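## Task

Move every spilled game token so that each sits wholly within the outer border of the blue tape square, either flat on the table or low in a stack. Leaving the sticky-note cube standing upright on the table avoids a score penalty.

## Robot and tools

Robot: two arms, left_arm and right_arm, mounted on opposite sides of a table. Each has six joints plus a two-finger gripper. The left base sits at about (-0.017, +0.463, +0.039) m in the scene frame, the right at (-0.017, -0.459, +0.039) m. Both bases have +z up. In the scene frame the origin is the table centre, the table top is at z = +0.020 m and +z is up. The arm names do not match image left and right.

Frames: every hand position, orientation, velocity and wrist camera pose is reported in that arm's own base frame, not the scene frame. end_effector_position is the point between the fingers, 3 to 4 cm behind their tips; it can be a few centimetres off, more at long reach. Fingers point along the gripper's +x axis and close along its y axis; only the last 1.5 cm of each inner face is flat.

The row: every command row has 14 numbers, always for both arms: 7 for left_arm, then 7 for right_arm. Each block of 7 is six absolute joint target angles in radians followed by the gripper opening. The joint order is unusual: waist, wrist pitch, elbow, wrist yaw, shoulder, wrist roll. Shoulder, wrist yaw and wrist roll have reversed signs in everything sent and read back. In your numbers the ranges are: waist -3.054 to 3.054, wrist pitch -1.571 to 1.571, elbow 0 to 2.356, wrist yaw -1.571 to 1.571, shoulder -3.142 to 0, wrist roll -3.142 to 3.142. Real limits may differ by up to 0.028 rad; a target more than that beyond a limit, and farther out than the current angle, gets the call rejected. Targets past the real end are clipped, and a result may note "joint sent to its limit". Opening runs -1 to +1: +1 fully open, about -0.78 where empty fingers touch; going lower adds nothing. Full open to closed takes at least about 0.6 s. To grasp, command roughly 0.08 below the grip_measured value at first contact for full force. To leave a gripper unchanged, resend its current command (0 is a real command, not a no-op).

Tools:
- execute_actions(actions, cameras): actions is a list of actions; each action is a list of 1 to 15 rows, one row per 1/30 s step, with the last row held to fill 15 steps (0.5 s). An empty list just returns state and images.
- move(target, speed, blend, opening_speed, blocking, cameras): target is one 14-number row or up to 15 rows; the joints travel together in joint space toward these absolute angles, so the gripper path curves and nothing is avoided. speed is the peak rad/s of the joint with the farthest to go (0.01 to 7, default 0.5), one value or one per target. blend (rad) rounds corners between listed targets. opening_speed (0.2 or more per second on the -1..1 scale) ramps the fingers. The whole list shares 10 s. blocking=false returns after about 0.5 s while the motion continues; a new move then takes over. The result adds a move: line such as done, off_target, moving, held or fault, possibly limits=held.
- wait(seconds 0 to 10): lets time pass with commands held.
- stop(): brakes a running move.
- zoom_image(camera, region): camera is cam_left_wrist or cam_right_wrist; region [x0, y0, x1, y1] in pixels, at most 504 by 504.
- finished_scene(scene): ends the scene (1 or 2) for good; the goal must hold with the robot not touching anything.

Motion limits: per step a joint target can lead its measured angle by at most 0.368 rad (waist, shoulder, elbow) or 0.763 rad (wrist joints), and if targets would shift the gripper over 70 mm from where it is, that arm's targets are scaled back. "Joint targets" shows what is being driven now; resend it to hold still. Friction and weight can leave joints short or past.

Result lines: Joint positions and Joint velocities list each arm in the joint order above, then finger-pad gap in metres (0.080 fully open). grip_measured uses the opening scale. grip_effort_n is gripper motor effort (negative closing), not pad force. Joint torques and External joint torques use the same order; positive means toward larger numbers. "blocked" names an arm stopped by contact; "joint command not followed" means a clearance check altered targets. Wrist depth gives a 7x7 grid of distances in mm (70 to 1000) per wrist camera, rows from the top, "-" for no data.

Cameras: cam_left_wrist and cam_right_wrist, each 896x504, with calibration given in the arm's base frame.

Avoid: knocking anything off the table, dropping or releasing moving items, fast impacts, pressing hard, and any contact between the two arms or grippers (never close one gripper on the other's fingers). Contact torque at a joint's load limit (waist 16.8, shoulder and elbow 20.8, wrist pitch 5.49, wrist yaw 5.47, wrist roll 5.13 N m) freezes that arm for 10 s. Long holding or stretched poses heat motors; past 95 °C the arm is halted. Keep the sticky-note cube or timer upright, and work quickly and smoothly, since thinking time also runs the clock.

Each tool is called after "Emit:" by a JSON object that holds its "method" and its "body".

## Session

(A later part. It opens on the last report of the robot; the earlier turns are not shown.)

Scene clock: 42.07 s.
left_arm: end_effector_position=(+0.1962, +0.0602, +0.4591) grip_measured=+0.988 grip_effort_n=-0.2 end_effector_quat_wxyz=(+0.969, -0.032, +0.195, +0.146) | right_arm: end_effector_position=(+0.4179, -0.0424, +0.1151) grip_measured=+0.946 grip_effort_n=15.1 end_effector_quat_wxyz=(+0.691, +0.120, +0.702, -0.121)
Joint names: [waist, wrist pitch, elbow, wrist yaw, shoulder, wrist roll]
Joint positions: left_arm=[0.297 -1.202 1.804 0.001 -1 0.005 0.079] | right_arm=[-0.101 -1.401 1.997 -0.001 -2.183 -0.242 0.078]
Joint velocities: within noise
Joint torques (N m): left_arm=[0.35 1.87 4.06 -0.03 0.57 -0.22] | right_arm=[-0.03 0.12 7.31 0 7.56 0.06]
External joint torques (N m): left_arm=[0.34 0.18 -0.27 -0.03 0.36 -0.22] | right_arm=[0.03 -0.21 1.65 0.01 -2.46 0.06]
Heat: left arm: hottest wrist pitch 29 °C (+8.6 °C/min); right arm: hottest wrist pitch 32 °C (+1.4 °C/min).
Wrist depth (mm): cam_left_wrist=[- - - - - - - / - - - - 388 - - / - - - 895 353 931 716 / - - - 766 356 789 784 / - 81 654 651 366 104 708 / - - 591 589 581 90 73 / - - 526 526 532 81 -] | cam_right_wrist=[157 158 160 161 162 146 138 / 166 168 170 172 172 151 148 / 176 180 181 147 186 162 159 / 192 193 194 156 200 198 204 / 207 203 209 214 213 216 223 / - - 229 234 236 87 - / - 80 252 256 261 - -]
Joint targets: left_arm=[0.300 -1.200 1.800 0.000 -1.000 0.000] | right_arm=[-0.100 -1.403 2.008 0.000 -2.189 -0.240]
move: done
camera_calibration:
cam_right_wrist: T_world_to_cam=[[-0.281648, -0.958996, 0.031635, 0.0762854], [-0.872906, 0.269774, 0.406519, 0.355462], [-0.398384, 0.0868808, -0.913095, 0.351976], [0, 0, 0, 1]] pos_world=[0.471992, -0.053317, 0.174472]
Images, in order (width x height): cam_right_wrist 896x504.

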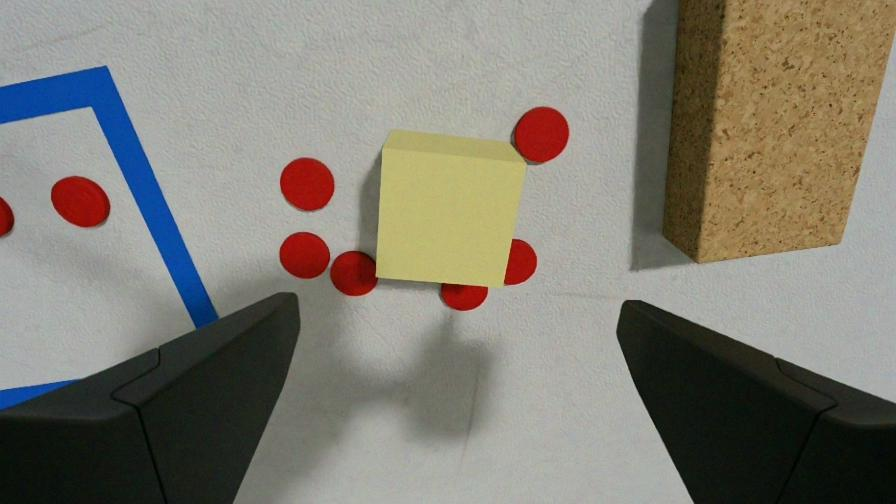

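Emit:
{"method": "move", "body": {"target": [[0.3,-1.2,1.8,0,-1.0,0,1,-0.097,-1.2,1.82,0,-2.2,-0.30,0.95],[0.3,-1.2,1.8,0,-1.0,0,1,-0.097,-1.0888,1.7308,0,-2.221,-0.30,0.95]], "cameras": ["cam_right_wrist"], "speed": [0.3,0.2]}}

Emit:
{"method": "move", "body": {"target": [[0.3,-1.2,1.8,0,-1.0,0,1,-0.097,-1.0888,1.7308,0,-2.221,-0.30,0.2]], "cameras": ["cam_right_wrist"], "opening_speed": 0.6}}

Scene clock: 44.33 s.
left_arm: end_effector_position=(+0.1962, +0.0602, +0.4591) grip_measured=+0.988 grip_effort_n=-0.7 end_effector_quat_wxyz=(+0.969, -0.032, +0.195, +0.146) | right_arm: end_effector_position=(+0.4226, -0.0429, +0.0393) grip_measured=+0.946 grip_effort_n=15.1 end_effector_quat_wxyz=(+0.696, +0.140, +0.690, -0.140)
Joint names: [waist, wrist pitch, elbow, wrist yaw, shoulder, wrist roll]
Joint positions: left_arm=[0.297 -1.202 1.804 0.001 -1 0.005 0.079] | right_arm=[-0.101 -1.091 1.738 -0.001 -2.21 -0.297 0.078]
Joint velocities: within noise
Joint torques (N m): left_arm=[0.39 1.86 4.07 -0.03 0.53 -0.24] | right_arm=[0.5 0.44 5.16 0.01 7.26 -0.14]
External joint torques (N m): left_arm=[0.39 0.15 -0.35 -0.03 0.21 -0.24] | right_arm=[0.49 0.08 -0.38 0.02 -2.8 -0.14]
Heat: left arm: hottest wrist pitch 29 °C (+8.1 °C/min); right arm: hottest wrist pitch 32 °C (+1.4 °C/min).
Wrist depth (mm): cam_left_wrist=[- - - - - - - / - - - - - - - / - - - 916 421 930 716 / - - - 774 406 791 797 / - 81 653 633 408 104 710 / - - 588 589 567 90 73 / - - 521 525 518 81 -] | cam_right_wrist=[93 94 94 94 96 96 96 / 98 99 100 101 102 102 100 / 105 105 105 106 107 109 108 / 112 113 111 81 110 118 115 / 121 118 89 79 102 126 116 / - - 89 86 89 88 - / - 75 146 148 149 - -]
Joint targets: left_arm=[0.300 -1.200 1.800 0.000 -1.000 0.000] | right_arm=[-0.097 -1.089 1.731 0.000 -2.221 -0.300]
move: done
camera_calibration:
cam_right_wrist: T_world_to_cam=[[-0.334144, -0.942143, 0.0267235, 0.102666], [-0.866493, 0.318223, 0.384608, 0.390654], [-0.37086, 0.105359, -0.922693, 0.274255], [0, 0, 0, 1]] pos_world=[0.474515, -0.0564841, 0.100061]
Images, in order (width x height): cam_right_wrist 896x504.

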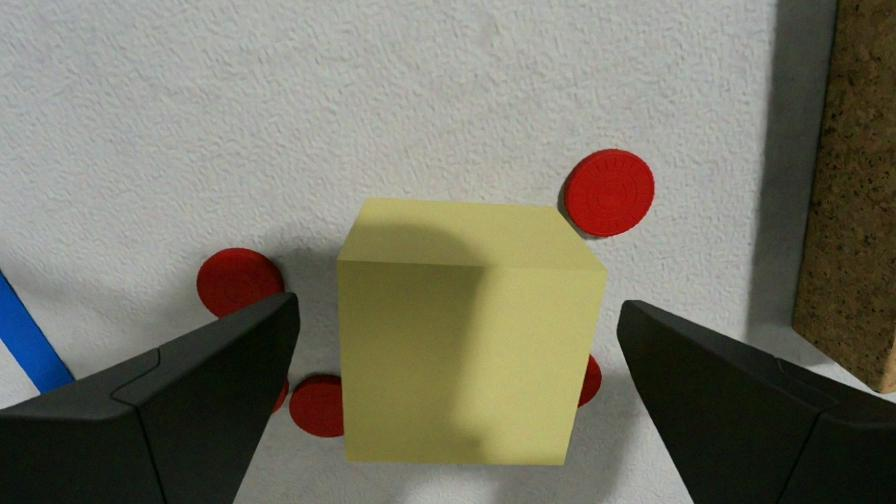

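Scene clock: 45.87 s.
left_arm: end_effector_position=(+0.1962, +0.0602, +0.4591) grip_measured=+0.988 grip_effort_n=0.2 end_effector_quat_wxyz=(+0.969, -0.032, +0.195, +0.146) | right_arm: end_effector_position=(+0.4227, -0.0426, +0.0393) grip_measured=+0.221 grip_effort_n=-83.5 end_effector_quat_wxyz=(+0.696, +0.139, +0.690, -0.139)
Joint names: [waist, wrist pitch, elbow, wrist yaw, shoulder, wrist roll]
Joint positions: left_arm=[0.297 -1.202 1.804 0.001 -1 0.005 0.079] | right_arm=[-0.1 -1.09 1.738 -0.001 -2.21 -0.297 0.045]
Joint velocities: within noise
Joint torques (N m): left_arm=[0.35 1.87 4.04 -0.03 0.57 -0.23] | right_arm=[0.39 0.37 5.38 0.01 7.19 -0.1]
External joint torques (N m): left_arm=[0.35 0.17 -0.29 -0.03 0.36 -0.22] | right_arm=[0.41 0.02 -0.14 0.03 -2.86 -0.1]
Heat: left arm: hottest wrist pitch 30 °C (+9.2 °C/min); right arm: hottest wrist pitch 32 °C (+1.3 °C/min).
Wrist depth (mm): cam_left_wrist=[- - - - - - - / - - - - - - - / - - - 904 422 943 713 / - - - 758 408 771 794 / - 80 650 631 405 104 701 / - - 587 585 561 89 73 / - - 529 531 515 81 -] | cam_right_wrist=[93 95 95 95 96 97 96 / 99 100 100 101 102 102 101 / 106 105 106 106 107 109 108 / 113 113 112 81 98 118 116 / 121 122 81 79 84 127 117 / - - 84 86 86 - 140 / - - 93 148 94 - -]
Joint targets: left_arm=[0.300 -1.200 1.800 0.000 -1.000 0.000] | right_arm=[-0.097 -1.089 1.731 0.000 -2.221 -0.300]
move: done
camera_calibration:
cam_right_wrist: T_world_to_cam=[[-0.333866, -0.942246, 0.0265577, 0.102861], [-0.866775, 0.317953, 0.384197, 0.390805], [-0.370453, 0.105251, -0.922869, 0.274078], [0, 0, 0, 1]] pos_world=[0.474614, -0.0561843, 0.100061]
Images, in order (width x height): cam_right_wrist 896x504.

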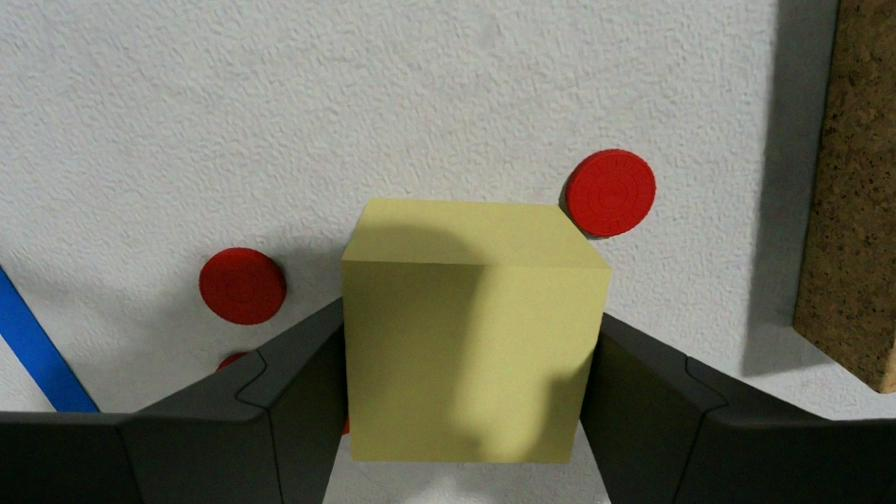

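Emit:
{"method": "move", "body": {"target": [[0.3,-1.2,1.8,0,-1.0,0,1,-0.097,-1.24,1.865,0,-2.2,-0.30,0.16],[0.3,-1.2,1.8,0,-1.0,0,1,0,-1.048,1.192,0,-1.72,-0.30,0.16],[0.3,-1.2,1.8,0,-1.0,0,1,0,-0.889,1.087,0,-1.777,-0.30,0.16]], "cameras": ["cam_right_wrist"], "speed": [0.2,0.4,0.15]}}

Scene clock: 50.30 s.
left_arm: end_effector_position=(+0.1962, +0.0602, +0.4591) grip_measured=+0.988 grip_effort_n=-0.7 end_effector_quat_wxyz=(+0.969, -0.032, +0.195, +0.146) | right_arm: end_effector_position=(+0.3014, -0.0011, +0.0375) grip_measured=+0.221 grip_effort_n=-83.5 end_effector_quat_wxyz=(+0.700, +0.106, +0.698, -0.106)
Joint names: [waist, wrist pitch, elbow, wrist yaw, shoulder, wrist roll]
Joint positions: left_arm=[0.297 -1.202 1.804 0.001 -1 0.005 0.079] | right_arm=[-0.003 -0.891 1.093 -0.001 -1.77 -0.297 0.045]
Joint velocities: within noise
Joint torques (N m): left_arm=[0.37 1.87 4.06 -0.02 0.55 -0.22] | right_arm=[0.14 0.42 4.86 -0.01 4.6 -0.1]
External joint torques (N m): left_arm=[0.37 0.18 -0.24 -0.03 0.41 -0.22] | right_arm=[0.18 0.06 -0.34 0.01 -2.06 -0.1]
Heat: left arm: hottest wrist pitch 30 °C (+8.3 °C/min); right arm: hottest wrist pitch 32 °C (+1.2 °C/min).
Wrist depth (mm): cam_left_wrist=[- - - - - - - / - - - - - - - / - - - 901 861 833 720 / - - - 777 566 787 788 / - 81 646 649 657 104 713 / - - 590 584 591 90 73 / - - 524 524 529 81 -] | cam_right_wrist=[95 96 96 97 98 99 99 / 101 101 102 103 104 104 107 / 107 108 109 108 111 112 113 / 115 116 114 81 116 120 122 / 123 124 81 79 84 130 131 / - - 84 86 86 - 142 / - - 93 150 93 - -]
Joint targets: left_arm=[0.300 -1.200 1.800 0.000 -1.000 0.000] | right_arm=[0.000 -0.889 1.087 0.000 -1.777 -0.300]
move: done
camera_calibration:
cam_right_wrist: T_world_to_cam=[[-0.241008, -0.970123, 0.0278623, 0.0734121], [-0.891393, 0.232621, 0.388982, 0.28036], [-0.383841, 0.0689115, -0.920824, 0.226931], [0, 0, 0, 1]] pos_world=[0.354709, -0.00963679, 0.0978632]
Images, in order (width x height): cam_right_wrist 896x504.

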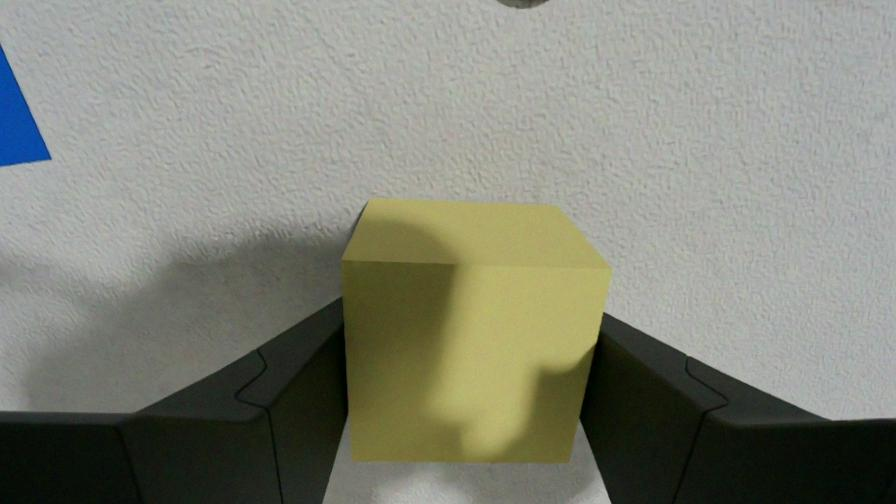

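Emit:
{"method": "move", "body": {"target": [[0.3,-1.2,1.8,0,-1.0,0,1,0,-0.873,1.076,0,-1.782,-0.30,0.16]], "cameras": ["cam_right_wrist"], "speed": 0.06}}

Scene clock: 51.17 s.
left_arm: end_effector_position=(+0.1962, +0.0602, +0.4591) grip_measured=+0.988 grip_effort_n=-0.7 end_effector_quat_wxyz=(+0.969, -0.032, +0.195, +0.146) | right_arm: end_effector_position=(+0.3012, -0.0011, +0.0350) grip_measured=+0.221 grip_effort_n=-83.5 end_effector_quat_wxyz=(+0.701, +0.106, +0.697, -0.106)
Joint names: [waist, wrist pitch, elbow, wrist yaw, shoulder, wrist roll]
Joint positions: left_arm=[0.297 -1.202 1.804 0.001 -1 0.005 0.079] | right_arm=[-0.003 -0.879 1.085 -0.001 -1.772 -0.297 0.045]
Joint velocities: within noise
Joint torques (N m): left_arm=[0.39 1.86 4.04 -0.02 0.55 -0.23] | right_arm=[0.26 0.62 4.57 -0.04 4.25 -0.08]
External joint torques (N m): left_arm=[0.39 0.19 -0.28 -0.02 0.31 -0.23] | right_arm=[0.3 0.28 -0.62 -0.03 -2.46 -0.08]
Heat: left arm: hottest wrist pitch 30 °C (+8.2 °C/min); right arm: hottest wrist pitch 31 °C (+0.0 °C/min).
Wrist depth (mm): cam_left_wrist=[- - - - - - - / - - - - - - - / - - - 921 850 827 711 / - - - 773 565 783 800 / - 81 647 659 652 104 704 / - - 585 587 594 90 73 / - - 519 527 534 81 -] | cam_right_wrist=[93 95 95 95 96 97 97 / 99 99 101 102 103 103 105 / 105 105 106 106 109 110 112 / 113 113 112 81 114 118 119 / 121 122 81 79 84 128 129 / - - 84 87 86 - 138 / - - 92 148 94 - -]
Joint targets: left_arm=[0.300 -1.200 1.800 0.000 -1.000 0.000] | right_arm=[0.000 -0.873 1.076 0.000 -1.782 -0.300]
move: done
camera_calibration:
cam_right_wrist: T_world_to_cam=[[-0.241043, -0.970125, 0.0274943, 0.0734509], [-0.891987, 0.232614, 0.387621, 0.281326], [-0.382436, 0.0689085, -0.921409, 0.224254], [0, 0, 0, 1]] pos_world=[0.354407, -0.00963679, 0.0955624]
Images, in order (width x height): cam_right_wrist 896x504.

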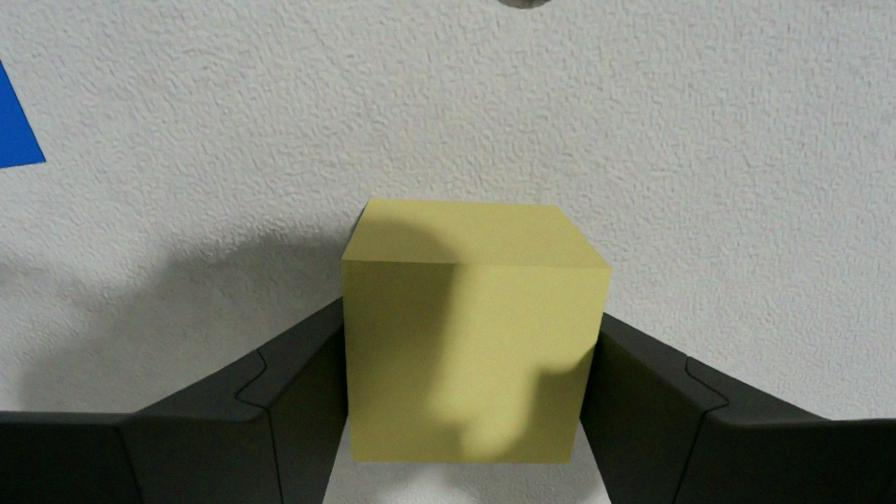

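Emit:
{"method": "move", "body": {"target": [[0.3,-1.2,1.8,0,-1.0,0,1,0,-0.867,1.072,0,-1.784,-0.30,0.16],[0.3,-1.2,1.8,0,-1.0,0,1,0,-0.867,1.072,0,-1.784,-0.30,0.55],[0.3,-1.2,1.8,0,-1.0,0,1,0,-1.2,1.28,0,-1.66,-0.30,0.55]], "cameras": ["cam_right_wrist"], "speed": [0.06,0.1,0.25], "opening_speed": 0.6}}

Emit:
{"method": "move", "body": {"target": [[0.3,-1.2,1.8,0,-1.0,0,1,-0.093,-1.022,1.48,0,-2.039,-1.17,0.1]], "cameras": ["cam_right_wrist"], "speed": 0.5}}

Scene clock: 54.87 s.
left_arm: end_effector_position=(+0.1962, +0.0602, +0.4591) grip_measured=+0.988 grip_effort_n=-0.7 end_effector_quat_wxyz=(+0.969, -0.032, +0.195, +0.146) | right_arm: end_effector_position=(+0.2892, -0.0010, +0.1081) grip_measured=+0.546 grip_effort_n=15.1 end_effector_quat_wxyz=(+0.690, +0.104, +0.708, -0.107)
Joint names: [waist, wrist pitch, elbow, wrist yaw, shoulder, wrist roll]
Joint positions: left_arm=[0.297 -1.202 1.804 0.001 -1 0.005 0.079] | right_arm=[-0.003 -1.198 1.27 -0.001 -1.67 -0.297 0.06]
Joint velocities: within noise
Joint torques (N m): left_arm=[0.37 1.86 4.02 -0.03 0.58 -0.23] | right_arm=[0.29 0.11 7.29 -0.02 6.27 -0.1]
External joint torques (N m): left_arm=[0.37 0.16 -0.33 -0.03 0.37 -0.23] | right_arm=[0.3 -0.2 1.7 -0.01 -0.04 -0.1]
Heat: left arm: hottest wrist pitch 30 °C (+7.7 °C/min); right arm: hottest wrist pitch 31 °C (+0.0 °C/min).
Wrist depth (mm): cam_left_wrist=[- - - - - - - / - - - - - - - / - - - 921 591 873 714 / - - - 773 741 780 805 / - 81 648 651 666 104 713 / - - 588 589 588 90 73 / - - 526 527 532 81 -] | cam_right_wrist=[153 154 157 158 160 162 163 / 163 163 167 164 171 173 174 / 175 176 178 143 183 185 188 / 188 190 193 154 197 201 203 / 204 201 206 211 207 214 219 / - - 220 231 229 79 236 / - - 245 251 257 - -]
Joint targets: left_arm=[0.300 -1.200 1.800 0.000 -1.000 0.000] | right_arm=[0.000 -1.200 1.280 0.000 -1.660 -0.300]
move: done
camera_calibration:
cam_right_wrist: T_world_to_cam=[[-0.240088, -0.970119, 0.0350237, 0.0675729], [-0.879253, 0.232608, 0.4157, 0.235572], [-0.411426, 0.0690101, -0.908827, 0.294084], [0, 0, 0, 1]] pos_world=[0.344344, -0.00953688, 0.166977]
Images, in order (width x height): cam_right_wrist 896x504.

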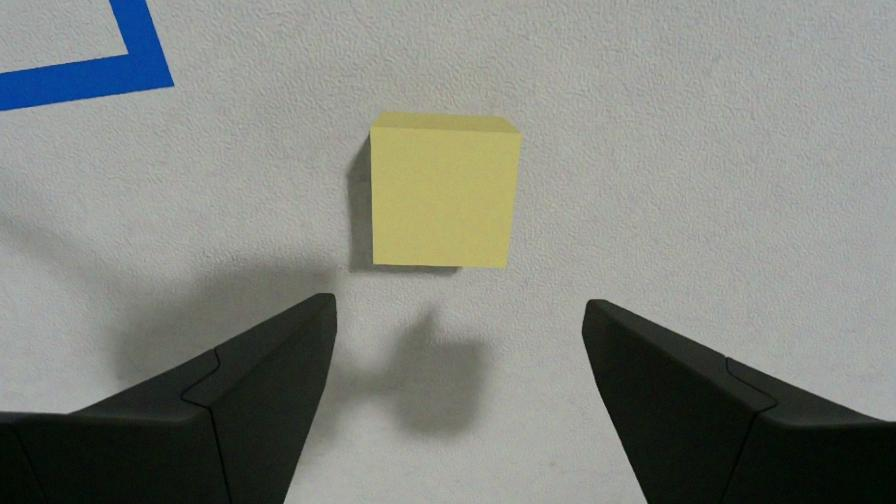

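Scene clock: 57.13 s.
left_arm: end_effector_position=(+0.1962, +0.0602, +0.4591) grip_measured=+0.988 grip_effort_n=-0.2 end_effector_quat_wxyz=(+0.969, -0.032, +0.195, +0.146) | right_arm: end_effector_position=(+0.3722, -0.0339, +0.0435) grip_measured=+0.104 grip_effort_n=-20.7 end_effector_quat_wxyz=(+0.569, +0.414, +0.575, -0.418)
Joint names: [waist, wrist pitch, elbow, wrist yaw, shoulder, wrist roll]
Joint positions: left_arm=[0.297 -1.202 1.804 0.001 -1 0.005 0.079] | right_arm=[-0.091 -1.024 1.47 -0.001 -2.028 -1.167 0.04]
Joint velocities: within noise
Joint torques (N m): left_arm=[0.37 1.87 4.07 -0.02 0.55 -0.23] | right_arm=[-0.55 0.32 7.04 -0.03 6.14 -0.05]
External joint torques (N m): left_arm=[0.37 0.16 -0.31 -0.02 0.3 -0.23] | right_arm=[-0.6 0.01 1.64 0.02 -2.59 -0.04]
Heat: left arm: hottest wrist pitch 30 °C (+7.4 °C/min); right arm: hottest wrist pitch 31 °C (+0.0 °C/min).
Wrist depth (mm): cam_left_wrist=[- - - - - - - / - - - - - - - / - - - 930 428 919 713 / - - - 767 442 780 792 / - 81 649 652 522 104 710 / - - 584 590 585 90 73 / - - 523 522 529 81 -] | cam_right_wrist=[- 98 99 101 103 104 105 / 102 103 105 106 109 111 113 / 108 109 112 111 115 119 121 / 116 117 120 119 124 127 129 / 124 124 123 132 97 136 141 / - - 136 143 87 - 152 / - - 149 154 118 - -]
Joint targets: left_arm=[0.300 -1.200 1.800 0.000 -1.000 0.000] | right_arm=[-0.093 -1.022 1.480 0.000 -2.039 -1.170]
move: done
camera_calibration:
cam_right_wrist: T_world_to_cam=[[-0.931763, -0.361075, 0.0379682, 0.33583], [-0.317788, 0.861664, 0.395659, 0.156323], [-0.175578, 0.356595, -0.917612, 0.194065], [0, 0, 0, 1]] pos_world=[0.396665, -0.082641, 0.103475]
Images, in order (width x height): cam_right_wrist 896x504.

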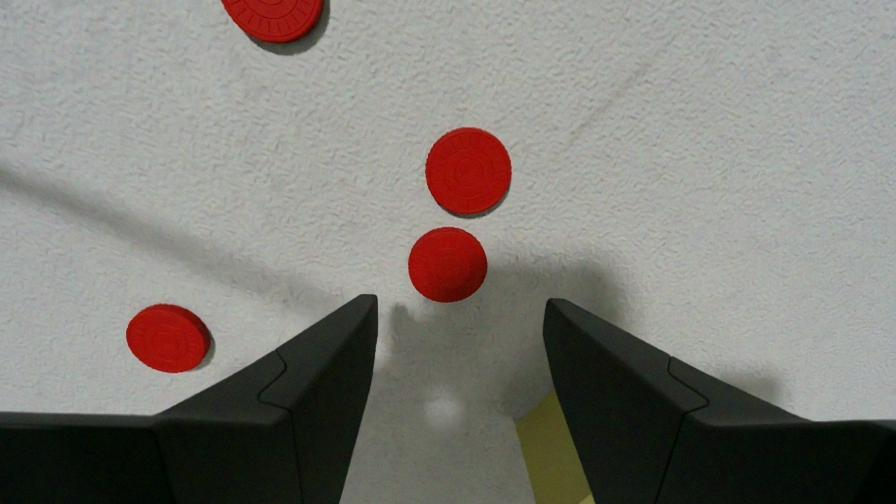

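Emit:
{"method": "move", "body": {"target": [[0.3,-1.2,1.8,0,-1.0,0,1,-0.0865,-0.932,1.418,0,-2.07,-1.17,0.1],[0.3,-1.2,1.8,0,-1.0,0,1,-0.0865,-0.932,1.418,0,-2.07,-1.17,-0.4],[0.3,-1.2,1.8,0,-1.0,0,1,-0.0865,-1.04,1.5,0,-2.02,-1.17,-0.4],[0.3,-1.2,1.8,0,-1.0,0,1,0.43,-0.9416,1.80,0,-2.211,-1.21,-0.4]], "cameras": ["cam_right_wrist"], "speed": [0.15,0.2,0.3,0.7], "opening_speed": 0.8}}

Emit:
{"method": "move", "body": {"target": [[0.3,-1.2,1.8,0,-1.0,0,1,0.43,-0.797,1.70,0,-2.256,-1.21,-0.4],[0.3,-1.2,1.8,0,-1.0,0,1,0.43,-0.797,1.70,0,-2.256,-1.21,-0.1],[0.3,-1.2,1.8,0,-1.0,0,1,0.43,-0.96,1.79,0,-2.2,-1.21,-0.1]], "cameras": ["cam_right_wrist"], "speed": [0.2,0.2,0.3], "opening_speed": 0.8}}

Scene clock: 61.33 s.
left_arm: end_effector_position=(+0.1962, +0.0602, +0.4591) grip_measured=+0.988 grip_effort_n=-0.2 end_effector_quat_wxyz=(+0.969, -0.032, +0.195, +0.146) | right_arm: end_effector_position=(+0.4280, +0.1959, +0.0617) grip_measured=-0.383 grip_effort_n=-82.6 end_effector_quat_wxyz=(+0.703, +0.323, +0.598, -0.211)
Joint names: [waist, wrist pitch, elbow, wrist yaw, shoulder, wrist roll]
Joint positions: left_arm=[0.297 -1.202 1.804 0.001 -1 0.005 0.079] | right_arm=[0.429 -0.944 1.789 0.001 -2.198 -1.208 0.018]
Joint velocities: within noise
Joint torques (N m): left_arm=[0.4 1.86 4.06 -0.02 0.58 -0.23] | right_arm=[0.34 0.71 7.64 -0.13 7.16 -0.04]
External joint torques (N m): left_arm=[0.39 0.13 -0.4 -0.03 0.23 -0.23] | right_arm=[0.36 0.03 1.71 -0.08 -3.2 -0.05]
Heat: left arm: hottest wrist pitch 31 °C (+8.1 °C/min); right arm: hottest wrist pitch 31 °C (+0.0 °C/min).
Wrist depth (mm): cam_left_wrist=[- - - - - - - / - - - - - 685 431 / - - - 910 868 942 396 / - - - 777 776 779 364 / - 81 645 652 664 104 373 / - - 589 585 598 90 73 / - - 522 528 530 81 -] | cam_right_wrist=[134 129 125 117 115 111 108 / 142 137 131 126 121 116 112 / 150 144 138 132 127 123 118 / 160 154 147 137 134 128 124 / 171 163 153 102 139 136 130 / 180 174 - 156 - 142 136 / - - - 168 - - -]
Joint targets: left_arm=[0.300 -1.200 1.800 0.000 -1.000 0.000] | right_arm=[0.430 -0.942 1.800 0.000 -2.211 -1.210]
move: done
camera_calibration:
cam_right_wrist: T_world_to_cam=[[-0.646533, -0.743627, -0.170335, 0.435832], [-0.752197, 0.584136, 0.304934, 0.214578], [-0.127259, 0.325275, -0.937017, 0.125299], [0, 0, 0, 1]] pos_world=[0.45913, 0.157997, 0.126212]
Images, in order (width x height): cam_right_wrist 896x504.

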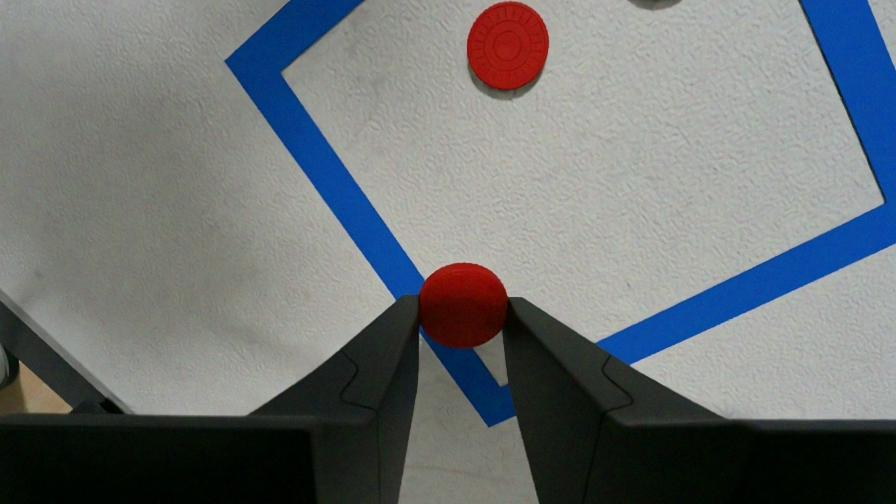

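Scene clock: 64.27 s.
left_arm: end_effector_position=(+0.1962, +0.0602, +0.4591) grip_measured=+0.988 grip_effort_n=-0.2 end_effector_quat_wxyz=(+0.969, -0.032, +0.195, +0.146) | right_arm: end_effector_position=(+0.4226, +0.1937, +0.0528) grip_measured=-0.104 grip_effort_n=15.1 end_effector_quat_wxyz=(+0.695, +0.314, +0.608, -0.220)
Joint names: [waist, wrist pitch, elbow, wrist yaw, shoulder, wrist roll]
Joint positions: left_arm=[0.297 -1.202 1.804 0.001 -1 0.005 0.079] | right_arm=[0.429 -0.959 1.781 0.001 -2.212 -1.208 0.03]
Joint velocities: within noise
Joint torques (N m): left_arm=[0.36 1.87 4.02 -0.03 0.56 -0.23] | right_arm=[0.04 0.49 7.48 -0.09 9.88 -0.07]
External joint torques (N m): left_arm=[0.36 0.17 -0.35 -0.03 0.28 -0.23] | right_arm=[0.06 -0.12 1.6 -0.05 -0.54 -0.08]
Heat: left arm: hottest wrist pitch 31 °C (+8.1 °C/min); right arm: hottest wrist pitch 31 °C (+0.0 °C/min).
Wrist depth (mm): cam_left_wrist=[- - - - - - - / - - - - - 657 431 / - - - 922 863 926 397 / - - - 780 781 791 369 / - 81 648 649 656 104 372 / - - 583 583 590 90 73 / - - 526 524 535 81 -] | cam_right_wrist=[122 117 114 108 107 104 102 / 127 125 120 116 113 110 108 / 135 131 127 125 119 116 113 / 145 140 135 128 125 122 118 / 154 150 138 137 129 129 124 / 165 - - 147 84 134 131 / - - - 157 77 - -]
Joint targets: left_arm=[0.300 -1.200 1.800 0.000 -1.000 0.000] | right_arm=[0.430 -0.960 1.790 0.000 -2.200 -1.210]
move: done
camera_calibration:
cam_right_wrist: T_world_to_cam=[[-0.651344, -0.746191, -0.137656, 0.429996], [-0.742086, 0.588594, 0.320727, 0.208676], [-0.1583, 0.311056, -0.937115, 0.132848], [0, 0, 0, 1]] pos_world=[0.455961, 0.15671, 0.116757]
Images, in order (width x height): cam_right_wrist 896x504.

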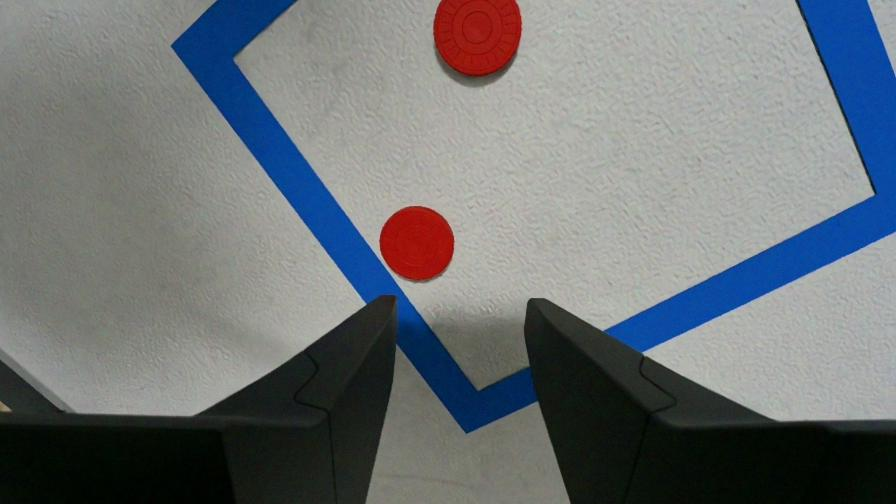

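Emit:
{"method": "move", "body": {"target": [[0.3,-1.2,1.8,0,-1.0,0,1,-0.161,-1.036,1.523,0,-2.068,-1.0,0.1]], "cameras": ["cam_right_wrist"], "speed": 0.6}}

Scene clock: 67.40 s.
left_arm: end_effector_position=(+0.1962, +0.0602, +0.4591) grip_measured=+0.988 grip_effort_n=-0.2 end_effector_quat_wxyz=(+0.969, -0.032, +0.195, +0.146) | right_arm: end_effector_position=(+0.3808, -0.0622, +0.0381) grip_measured=+0.096 grip_effort_n=15.1 end_effector_quat_wxyz=(+0.586, +0.386, +0.596, -0.391)
Joint names: [waist, wrist pitch, elbow, wrist yaw, shoulder, wrist roll]
Joint positions: left_arm=[0.297 -1.202 1.804 0.001 -1 0.005 0.079] | right_arm=[-0.161 -1.035 1.53 -0.001 -2.082 -1.003 0.039]
Joint velocities: within noise
Joint torques (N m): left_arm=[0.38 1.87 4.06 -0.02 0.59 -0.23] | right_arm=[0.06 0.11 4.83 -0.04 9.01 0.11]
External joint torques (N m): left_arm=[0.37 0.19 -0.25 -0.02 0.38 -0.23] | right_arm=[0.01 -0.2 -0.58 0 -0.09 0.11]
Heat: left arm: hottest wrist pitch 31 °C (+7.1 °C/min); right arm: hottest wrist pitch 31 °C (+0.0 °C/min).
Wrist depth (mm): cam_left_wrist=[- - - - - - - / - - - - 724 - - / - - - 913 435 927 704 / - - - 768 451 785 806 / - 81 638 636 536 104 705 / - - 591 587 583 90 73 / - - 529 527 527 81 -] | cam_right_wrist=[- 92 93 94 96 99 99 / 96 97 97 101 103 104 108 / 103 103 104 108 110 113 115 / 111 111 113 114 117 121 123 / 118 120 101 125 96 130 135 / - - 129 137 86 - 144 / - - 143 147 80 - -]
Joint targets: left_arm=[0.300 -1.200 1.800 0.000 -1.000 0.000] | right_arm=[-0.161 -1.036 1.523 0.000 -2.068 -1.000]
move: done
camera_calibration:
cam_right_wrist: T_world_to_cam=[[-0.893822, -0.446527, 0.0411811, 0.31396], [-0.394842, 0.82723, 0.399737, 0.212542], [-0.212559, 0.341033, -0.915705, 0.213792], [0, 0, 0, 1]] pos_world=[0.409989, -0.10854, 0.0978797]
Images, in order (width x height): cam_right_wrist 896x504.

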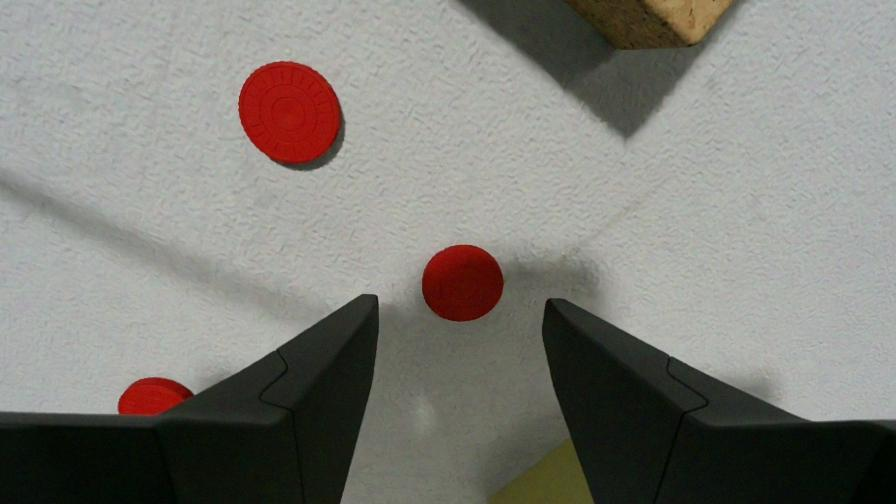

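Emit:
{"method": "move", "body": {"target": [[0.3,-1.2,1.8,0,-1.0,0,1,-0.158,-0.948,1.465,0,-2.099,-1.0,0.1],[0.3,-1.2,1.8,0,-1.0,0,1,-0.158,-0.948,1.465,0,-2.099,-1.0,-0.4],[0.3,-1.2,1.8,0,-1.0,0,1,-0.158,-1.06,1.545,0,-2.05,-1.0,-0.4],[0.3,-1.2,1.8,0,-1.0,0,1,0.345,-0.89,1.664,0,-2.126,-1.13,-0.4]], "cameras": ["cam_right_wrist"], "speed": [0.15,0.2,0.3,0.7], "opening_speed": 0.8}}

Emit:
{"method": "move", "body": {"target": [[0.3,-1.2,1.8,0,-1.0,0,1,0.345,-0.745,1.568,0,-2.177,-1.13,-0.4],[0.3,-1.2,1.8,0,-1.0,0,1,0.345,-0.745,1.568,0,-2.177,-1.13,-0.1],[0.3,-1.2,1.8,0,-1.0,0,1,0.345,-0.91,1.66,0,-2.115,-1.13,-0.1]], "cameras": ["cam_right_wrist"], "speed": [0.2,0.2,0.3], "opening_speed": 0.8}}

Scene clock: 71.47 s.
left_arm: end_effector_position=(+0.1962, +0.0602, +0.4591) grip_measured=+0.988 grip_effort_n=0.2 end_effector_quat_wxyz=(+0.969, -0.032, +0.195, +0.146) | right_arm: end_effector_position=(+0.4232, +0.1519, +0.0613) grip_measured=-0.383 grip_effort_n=-83.5 end_effector_quat_wxyz=(+0.706, +0.320, +0.593, -0.217)
Joint names: [waist, wrist pitch, elbow, wrist yaw, shoulder, wrist roll]
Joint positions: left_arm=[0.297 -1.202 1.804 0.001 -1 0.005 0.079] | right_arm=[0.344 -0.892 1.653 0.001 -2.114 -1.128 0.018]
Joint velocities: within noise
Joint torques (N m): left_arm=[0.38 1.86 4.05 -0.03 0.54 -0.22] | right_arm=[0.07 0.77 7.7 -0.14 6.93 -0.07]
External joint torques (N m): left_arm=[0.37 0.16 -0.31 -0.04 0.3 -0.22] | right_arm=[0.17 0.09 1.8 -0.08 -2.88 -0.08]
Heat: left arm: hottest wrist pitch 31 °C (+6.1 °C/min); right arm: hottest wrist pitch 31 °C (+0.0 °C/min).
Wrist depth (mm): cam_left_wrist=[- - - - - 498 - / - - - - - 634 - / - - - 905 865 899 397 / - - - 766 784 766 381 / - 81 643 642 656 104 376 / - - 584 586 591 90 73 / - - 519 526 532 81 -] | cam_right_wrist=[134 130 126 119 116 113 109 / 143 138 132 127 122 118 113 / 150 144 139 132 128 124 119 / 160 153 146 138 135 129 125 / 170 163 152 102 139 136 130 / 181 173 - 156 - 141 136 / - - - 166 - - -]
Joint targets: left_arm=[0.300 -1.200 1.800 0.000 -1.000 0.000] | right_arm=[0.345 -0.890 1.664 0.000 -2.126 -1.130]
move: done
camera_calibration:
cam_right_wrist: T_world_to_cam=[[-0.650243, -0.742099, -0.162707, 0.400754], [-0.750345, 0.593758, 0.290576, 0.235434], [-0.119027, 0.311031, -0.942917, 0.137575], [0, 0, 0, 1]] pos_world=[0.453619, 0.114818, 0.126516]
Images, in order (width x height): cam_right_wrist 896x504.

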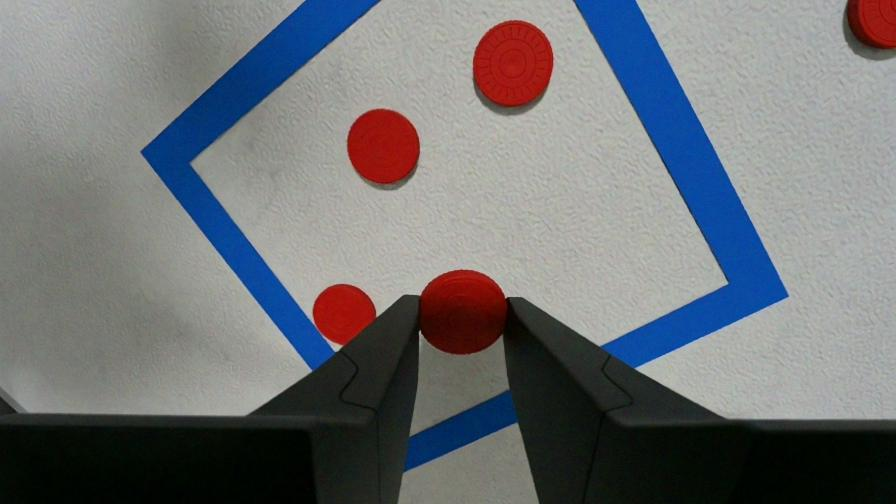

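Scene clock: 74.37 s.
left_arm: end_effector_position=(+0.1962, +0.0602, +0.4591) grip_measured=+0.988 grip_effort_n=-1.2 end_effector_quat_wxyz=(+0.969, -0.032, +0.195, +0.146) | right_arm: end_effector_position=(+0.4189, +0.1506, +0.0550) grip_measured=-0.104 grip_effort_n=15.1 end_effector_quat_wxyz=(+0.699, +0.313, +0.602, -0.224)
Joint names: [waist, wrist pitch, elbow, wrist yaw, shoulder, wrist roll]
Joint positions: left_arm=[0.297 -1.202 1.804 0.001 -1 0.005 0.079] | right_arm=[0.345 -0.909 1.652 0.001 -2.126 -1.128 0.03]
Joint velocities: within noise
Joint torques (N m): left_arm=[0.37 1.86 4.04 -0.02 0.55 -0.23] | right_arm=[0.07 0.46 7.47 -0.12 9.32 -0.08]
External joint torques (N m): left_arm=[0.37 0.18 -0.27 -0.03 0.34 -0.23] | right_arm=[0.09 -0.18 1.6 -0.07 -0.54 -0.09]
Heat: left arm: hottest wrist pitch 31 °C (+6.1 °C/min); right arm: hottest shoulder 31 °C (+7.1 °C/min).
Wrist depth (mm): cam_left_wrist=[- - - - - 500 - / - - - - - 617 - / - - - 909 858 885 402 / - - - 771 792 769 382 / - 81 646 658 663 104 380 / - - 584 586 594 90 73 / - - 527 530 531 81 -] | cam_right_wrist=[125 121 118 114 111 108 105 / 132 129 122 120 116 114 111 / 139 136 131 128 123 119 115 / 148 144 139 132 129 125 121 / 158 153 139 141 132 132 127 / 168 - - 150 84 137 134 / - - - 160 77 - -]
Joint targets: left_arm=[0.300 -1.200 1.800 0.000 -1.000 0.000] | right_arm=[0.345 -0.910 1.660 0.000 -2.115 -1.130]
move: done
camera_calibration:
cam_right_wrist: T_world_to_cam=[[-0.654131, -0.743901, -0.136837, 0.39646], [-0.742156, 0.596318, 0.305955, 0.2302], [-0.146002, 0.301689, -0.942161, 0.144279], [0, 0, 0, 1]] pos_world=[0.451246, 0.114127, 0.119753]
Images, in order (width x height): cam_right_wrist 896x504.

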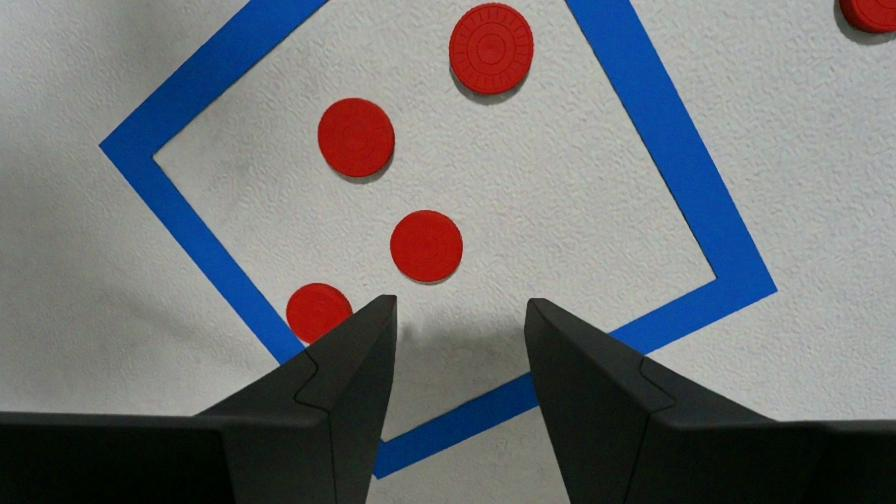

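Emit:
{"method": "move", "body": {"target": [[0.3,-1.2,1.8,0,-1.0,0,1,-0.188,-1.177,1.895,0,-2.301,-1.2,0.1]], "cameras": ["cam_right_wrist"], "speed": 0.6}}

Scene clock: 76.10 s.
left_arm: end_effector_position=(+0.1962, +0.0602, +0.4591) grip_measured=+0.988 grip_effort_n=-0.7 end_effector_quat_wxyz=(+0.969, -0.032, +0.195, +0.146) | right_arm: end_effector_position=(+0.4330, -0.0821, +0.0433) grip_measured=+0.096 grip_effort_n=15.1 end_effector_quat_wxyz=(+0.542, +0.450, +0.547, -0.453)
Joint names: [waist, wrist pitch, elbow, wrist yaw, shoulder, wrist roll]
Joint positions: left_arm=[0.297 -1.202 1.804 0.001 -1 0.005 0.079] | right_arm=[-0.187 -1.176 1.885 -0.001 -2.288 -1.198 0.039]
Joint velocities: within noise
Joint torques (N m): left_arm=[0.37 1.86 4.06 -0.03 0.56 -0.24] | right_arm=[-0.08 0.04 7.12 -0.06 7.43 -0.08]
External joint torques (N m): left_arm=[0.37 0.17 -0.28 -0.03 0.35 -0.23] | right_arm=[-0.25 -0.26 1.56 -0.03 -3.13 -0.08]
Heat: left arm: hottest wrist pitch 31 °C (+5.1 °C/min); right arm: hottest shoulder 31 °C (+6.1 °C/min).
Wrist depth (mm): cam_left_wrist=[- - - - - - - / - - - - 551 - - / - - - 919 422 938 715 / - - - 754 740 795 784 / - 81 649 529 657 104 701 / - - 585 573 586 90 73 / - - 522 515 530 81 -] | cam_right_wrist=[94 95 97 98 72 74 75 / 99 100 102 104 107 79 80 / 106 107 110 111 113 116 118 / 113 115 116 117 121 124 126 / 121 123 121 129 96 133 139 / - - 133 140 86 - 149 / - - 146 150 80 - -]
Joint targets: left_arm=[0.300 -1.200 1.800 0.000 -1.000 0.000] | right_arm=[-0.188 -1.177 1.895 0.000 -2.301 -1.200]
move: done
camera_calibration:
cam_right_wrist: T_world_to_cam=[[-0.97011, -0.240078, 0.0353388, 0.401692], [-0.207207, 0.895322, 0.394288, 0.172065], [-0.1263, 0.37518, -0.918307, 0.202014], [0, 0, 0, 1]] pos_world=[0.450852, -0.133408, 0.103472]
Images, in order (width x height): cam_right_wrist 896x504.

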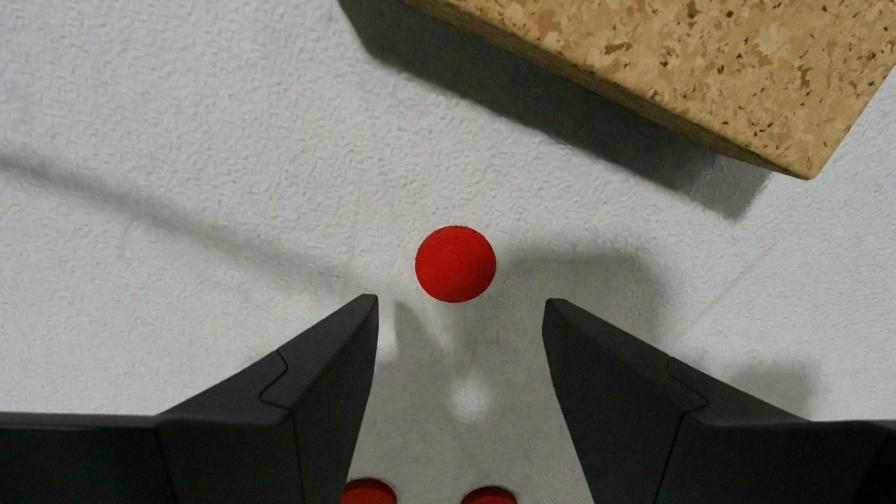

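Emit:
{"method": "move", "body": {"target": [[0.3,-1.2,1.8,0,-1.0,0,1,-0.187,-1.0886,1.8215,0,-2.316,-1.2,0.1],[0.3,-1.2,1.8,0,-1.0,0,1,-0.187,-1.0886,1.8215,0,-2.316,-1.2,-0.4],[0.3,-1.2,1.8,0,-1.0,0,1,-0.187,-1.19,1.9,0,-2.283,-1.2,-0.4],[0.3,-1.2,1.8,0,-1.0,0,1,0.26,-0.856,1.566,0,-2.061,-1.045,-0.4]], "cameras": ["cam_right_wrist"], "speed": [0.15,0.2,0.3,0.7], "opening_speed": 0.8}}

Emit:
{"method": "move", "body": {"target": [[0.3,-1.2,1.8,0,-1.0,0,1,0.26,-0.709,1.472,0,-2.117,-1.045,-0.4],[0.3,-1.2,1.8,0,-1.0,0,1,0.26,-0.709,1.472,0,-2.117,-1.045,-0.1],[0.3,-1.2,1.8,0,-1.0,0,1,0.26,-0.87,1.565,0,-2.05,-1.045,-0.1]], "cameras": ["cam_right_wrist"], "speed": [0.2,0.2,0.3], "opening_speed": 0.8}}

Scene clock: 80.27 s.
left_arm: end_effector_position=(+0.1962, +0.0602, +0.4591) grip_measured=+0.988 grip_effort_n=-0.7 end_effector_quat_wxyz=(+0.969, -0.032, +0.195, +0.146) | right_arm: end_effector_position=(+0.4223, +0.1123, +0.0558) grip_measured=-0.384 grip_effort_n=-77.9 end_effector_quat_wxyz=(+0.708, +0.315, +0.591, -0.225)
Joint names: [waist, wrist pitch, elbow, wrist yaw, shoulder, wrist roll]
Joint positions: left_arm=[0.297 -1.202 1.804 0.001 -1 0.005 0.079] | right_arm=[0.26 -0.859 1.574 0.001 -2.076 -1.048 0.018]
Joint velocities: within noise
Joint torques (N m): left_arm=[0.35 1.86 4.05 -0.02 0.58 -0.23] | right_arm=[-0.27 0.65 5.27 -0.12 9.2 0.17]
External joint torques (N m): left_arm=[0.35 0.17 -0.31 -0.02 0.3 -0.22] | right_arm=[-0.29 -0.01 -0.5 -0.08 -0.24 0.16]
Heat: left arm: hottest wrist pitch 31 °C (+4.0 °C/min); right arm: hottest shoulder 31 °C (+6.1 °C/min).
Wrist depth (mm): cam_left_wrist=[- - - - - 497 - / - - - - - 558 - / - - - 919 870 802 669 / - - - 787 774 425 770 / - 81 648 661 663 104 687 / - - 585 598 592 90 73 / - - 525 527 532 81 -] | cam_right_wrist=[129 125 120 118 113 109 106 / 135 132 127 122 118 114 108 / 143 138 133 127 124 120 116 / 151 146 138 132 130 125 121 / 161 155 145 101 134 131 126 / 170 163 - 149 - 137 133 / - - - 158 - - -]
Joint targets: left_arm=[0.300 -1.200 1.800 0.000 -1.000 0.000] | right_arm=[0.260 -0.856 1.566 0.000 -2.061 -1.045]
move: done
camera_calibration:
cam_right_wrist: T_world_to_cam=[[-0.655578, -0.740492, -0.147951, 0.371118], [-0.745747, 0.604099, 0.280938, 0.257341], [-0.118655, 0.294511, -0.948253, 0.146712], [0, 0, 0, 1]] pos_world=[0.452616, 0.0761426, 0.12173]
Images, in order (width x height): cam_right_wrist 896x504.

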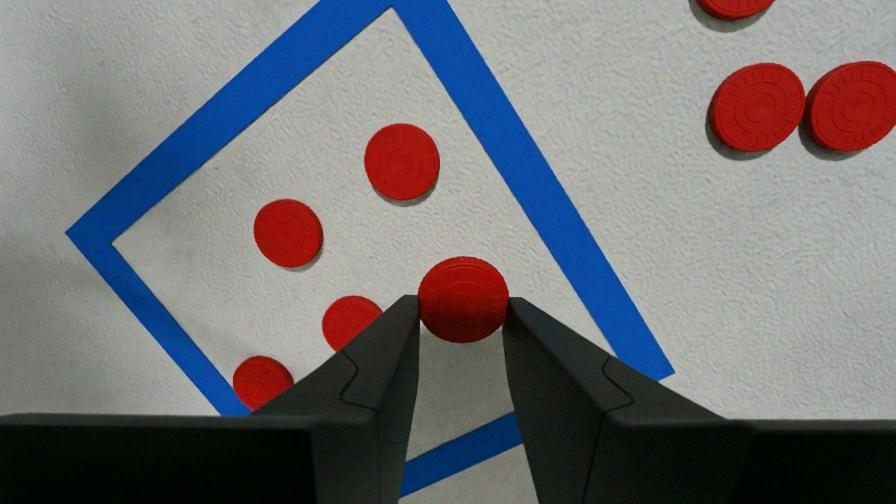

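Scene clock: 83.17 s.
left_arm: end_effector_position=(+0.1962, +0.0602, +0.4591) grip_measured=+0.988 grip_effort_n=-0.7 end_effector_quat_wxyz=(+0.969, -0.032, +0.195, +0.146) | right_arm: end_effector_position=(+0.4161, +0.1109, +0.0569) grip_measured=-0.104 grip_effort_n=15.1 end_effector_quat_wxyz=(+0.705, +0.313, +0.595, -0.227)
Joint names: [waist, wrist pitch, elbow, wrist yaw, shoulder, wrist roll]
Joint positions: left_arm=[0.297 -1.202 1.804 0.001 -1 0.005 0.079] | right_arm=[0.26 -0.869 1.557 0.001 -2.06 -1.048 0.03]
Joint velocities: within noise
Joint torques (N m): left_arm=[0.38 1.86 4.07 -0.02 0.56 -0.23] | right_arm=[-0.01 0.52 7.25 -0.11 8.8 0.14]
External joint torques (N m): left_arm=[0.37 0.16 -0.32 -0.03 0.25 -0.23] | right_arm=[0.09 -0.13 1.43 -0.05 -0.6 0.13]
Heat: left arm: hottest wrist pitch 31 °C (+4.1 °C/min); right arm: hottest shoulder 31 °C (+6.1 °C/min).
Wrist depth (mm): cam_left_wrist=[- - - - - 483 - / - - - - - 576 - / - - - 913 851 429 669 / - - - 763 775 409 759 / - 81 643 650 659 104 701 / - - 584 598 589 90 73 / - - 524 525 528 81 -] | cam_right_wrist=[128 125 122 118 115 110 108 / 136 133 127 123 119 115 109 / 143 138 134 128 126 122 117 / 152 147 140 133 131 127 124 / 161 155 140 143 134 134 129 / 171 - - 152 84 138 136 / - - - 160 77 - -]
Joint targets: left_arm=[0.300 -1.200 1.800 0.000 -1.000 0.000] | right_arm=[0.260 -0.870 1.565 0.000 -2.050 -1.045]
move: done
camera_calibration:
cam_right_wrist: T_world_to_cam=[[-0.656579, -0.741504, -0.138113, 0.366137], [-0.74295, 0.604215, 0.288009, 0.251692], [-0.13011, 0.291711, -0.947616, 0.152452], [0, 0, 0, 1]] pos_world=[0.447228, 0.0749443, 0.122545]
Images, in order (width x height): cam_right_wrist 896x504.

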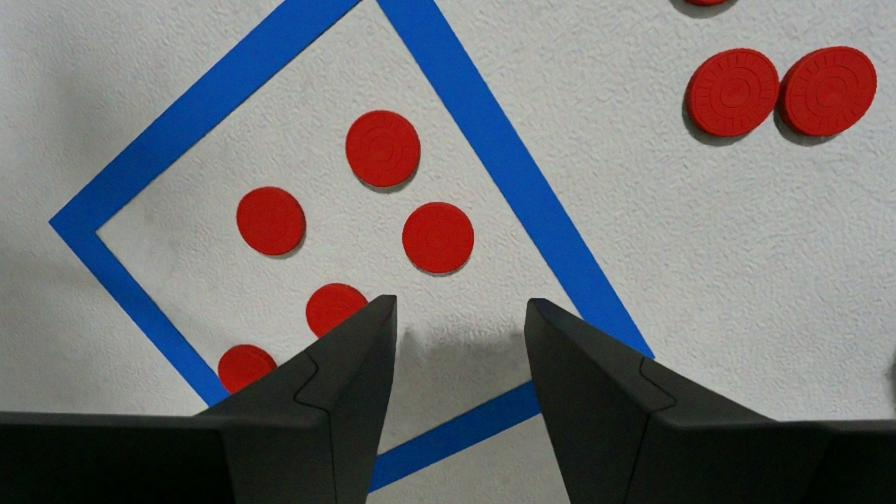

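Emit:
{"method": "move", "body": {"target": [[0.3,-1.2,1.8,0,-1.0,0,1,0.035,-1.065,1.605,0,-2.122,0.855,0.05]], "cameras": ["cam_right_wrist"], "speed": 0.8}}

Scene clock: 86.33 s.
left_arm: end_effector_position=(+0.1962, +0.0602, +0.4591) grip_measured=+0.988 grip_effort_n=-0.2 end_effector_quat_wxyz=(+0.969, -0.032, +0.195, +0.146) | right_arm: end_effector_position=(+0.3964, +0.0147, +0.0436) grip_measured=+0.046 grip_effort_n=14.7 end_effector_quat_wxyz=(+0.636, -0.303, +0.641, +0.305)
Joint names: [waist, wrist pitch, elbow, wrist yaw, shoulder, wrist roll]
Joint positions: left_arm=[0.297 -1.202 1.804 0.001 -1 0.005 0.079] | right_arm=[0.037 -1.063 1.595 0.001 -2.11 0.852 0.037]
Joint velocities: within noise
Joint torques (N m): left_arm=[0.37 1.87 4.06 -0.04 0.57 -0.22] | right_arm=[-0.29 0.1 7.05 0.02 6.57 0.08]
External joint torques (N m): left_arm=[0.35 0.18 -0.25 -0.05 0.39 -0.22] | right_arm=[-0.34 -0.22 1.58 -0.03 -2.79 0.08]
Heat: left arm: hottest wrist pitch 31 °C (+4.0 °C/min); right arm: hottest shoulder 31 °C (+5.1 °C/min).
Wrist depth (mm): cam_left_wrist=[- - - - - - - / - - - - - - - / - - - 918 860 763 717 / - - - 780 752 740 787 / - 81 658 650 525 104 711 / - - 585 592 583 90 73 / - - 527 520 528 81 -] | cam_right_wrist=[- 101 100 100 102 100 100 / 106 106 107 106 106 105 108 / 113 113 114 112 112 113 115 / 121 121 121 120 121 122 121 / 131 130 127 130 106 131 131 / 139 - 92 141 84 - 142 / - - 151 154 77 - -]
Joint targets: left_arm=[0.300 -1.200 1.800 0.000 -1.000 0.000] | right_arm=[0.035 -1.065 1.605 0.000 -2.122 0.855]
move: done
camera_calibration:
cam_right_wrist: T_world_to_cam=[[0.81053, -0.585292, 0.0217989, -0.31081], [-0.544634, -0.739491, 0.395635, 0.235529], [-0.215442, -0.332547, -0.918149, 0.207011], [0, 0, 0, 1]] pos_world=[0.424797, 0.0610976, 0.103659]
Images, in order (width x height): cam_right_wrist 896x504.

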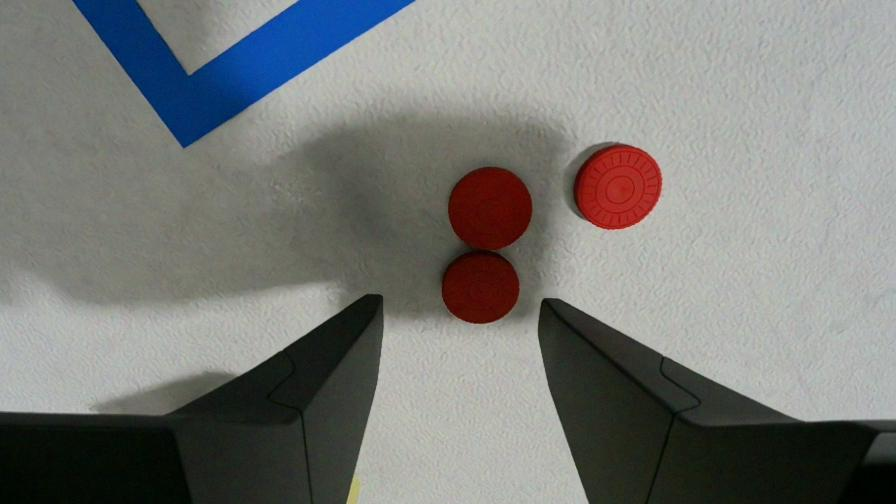

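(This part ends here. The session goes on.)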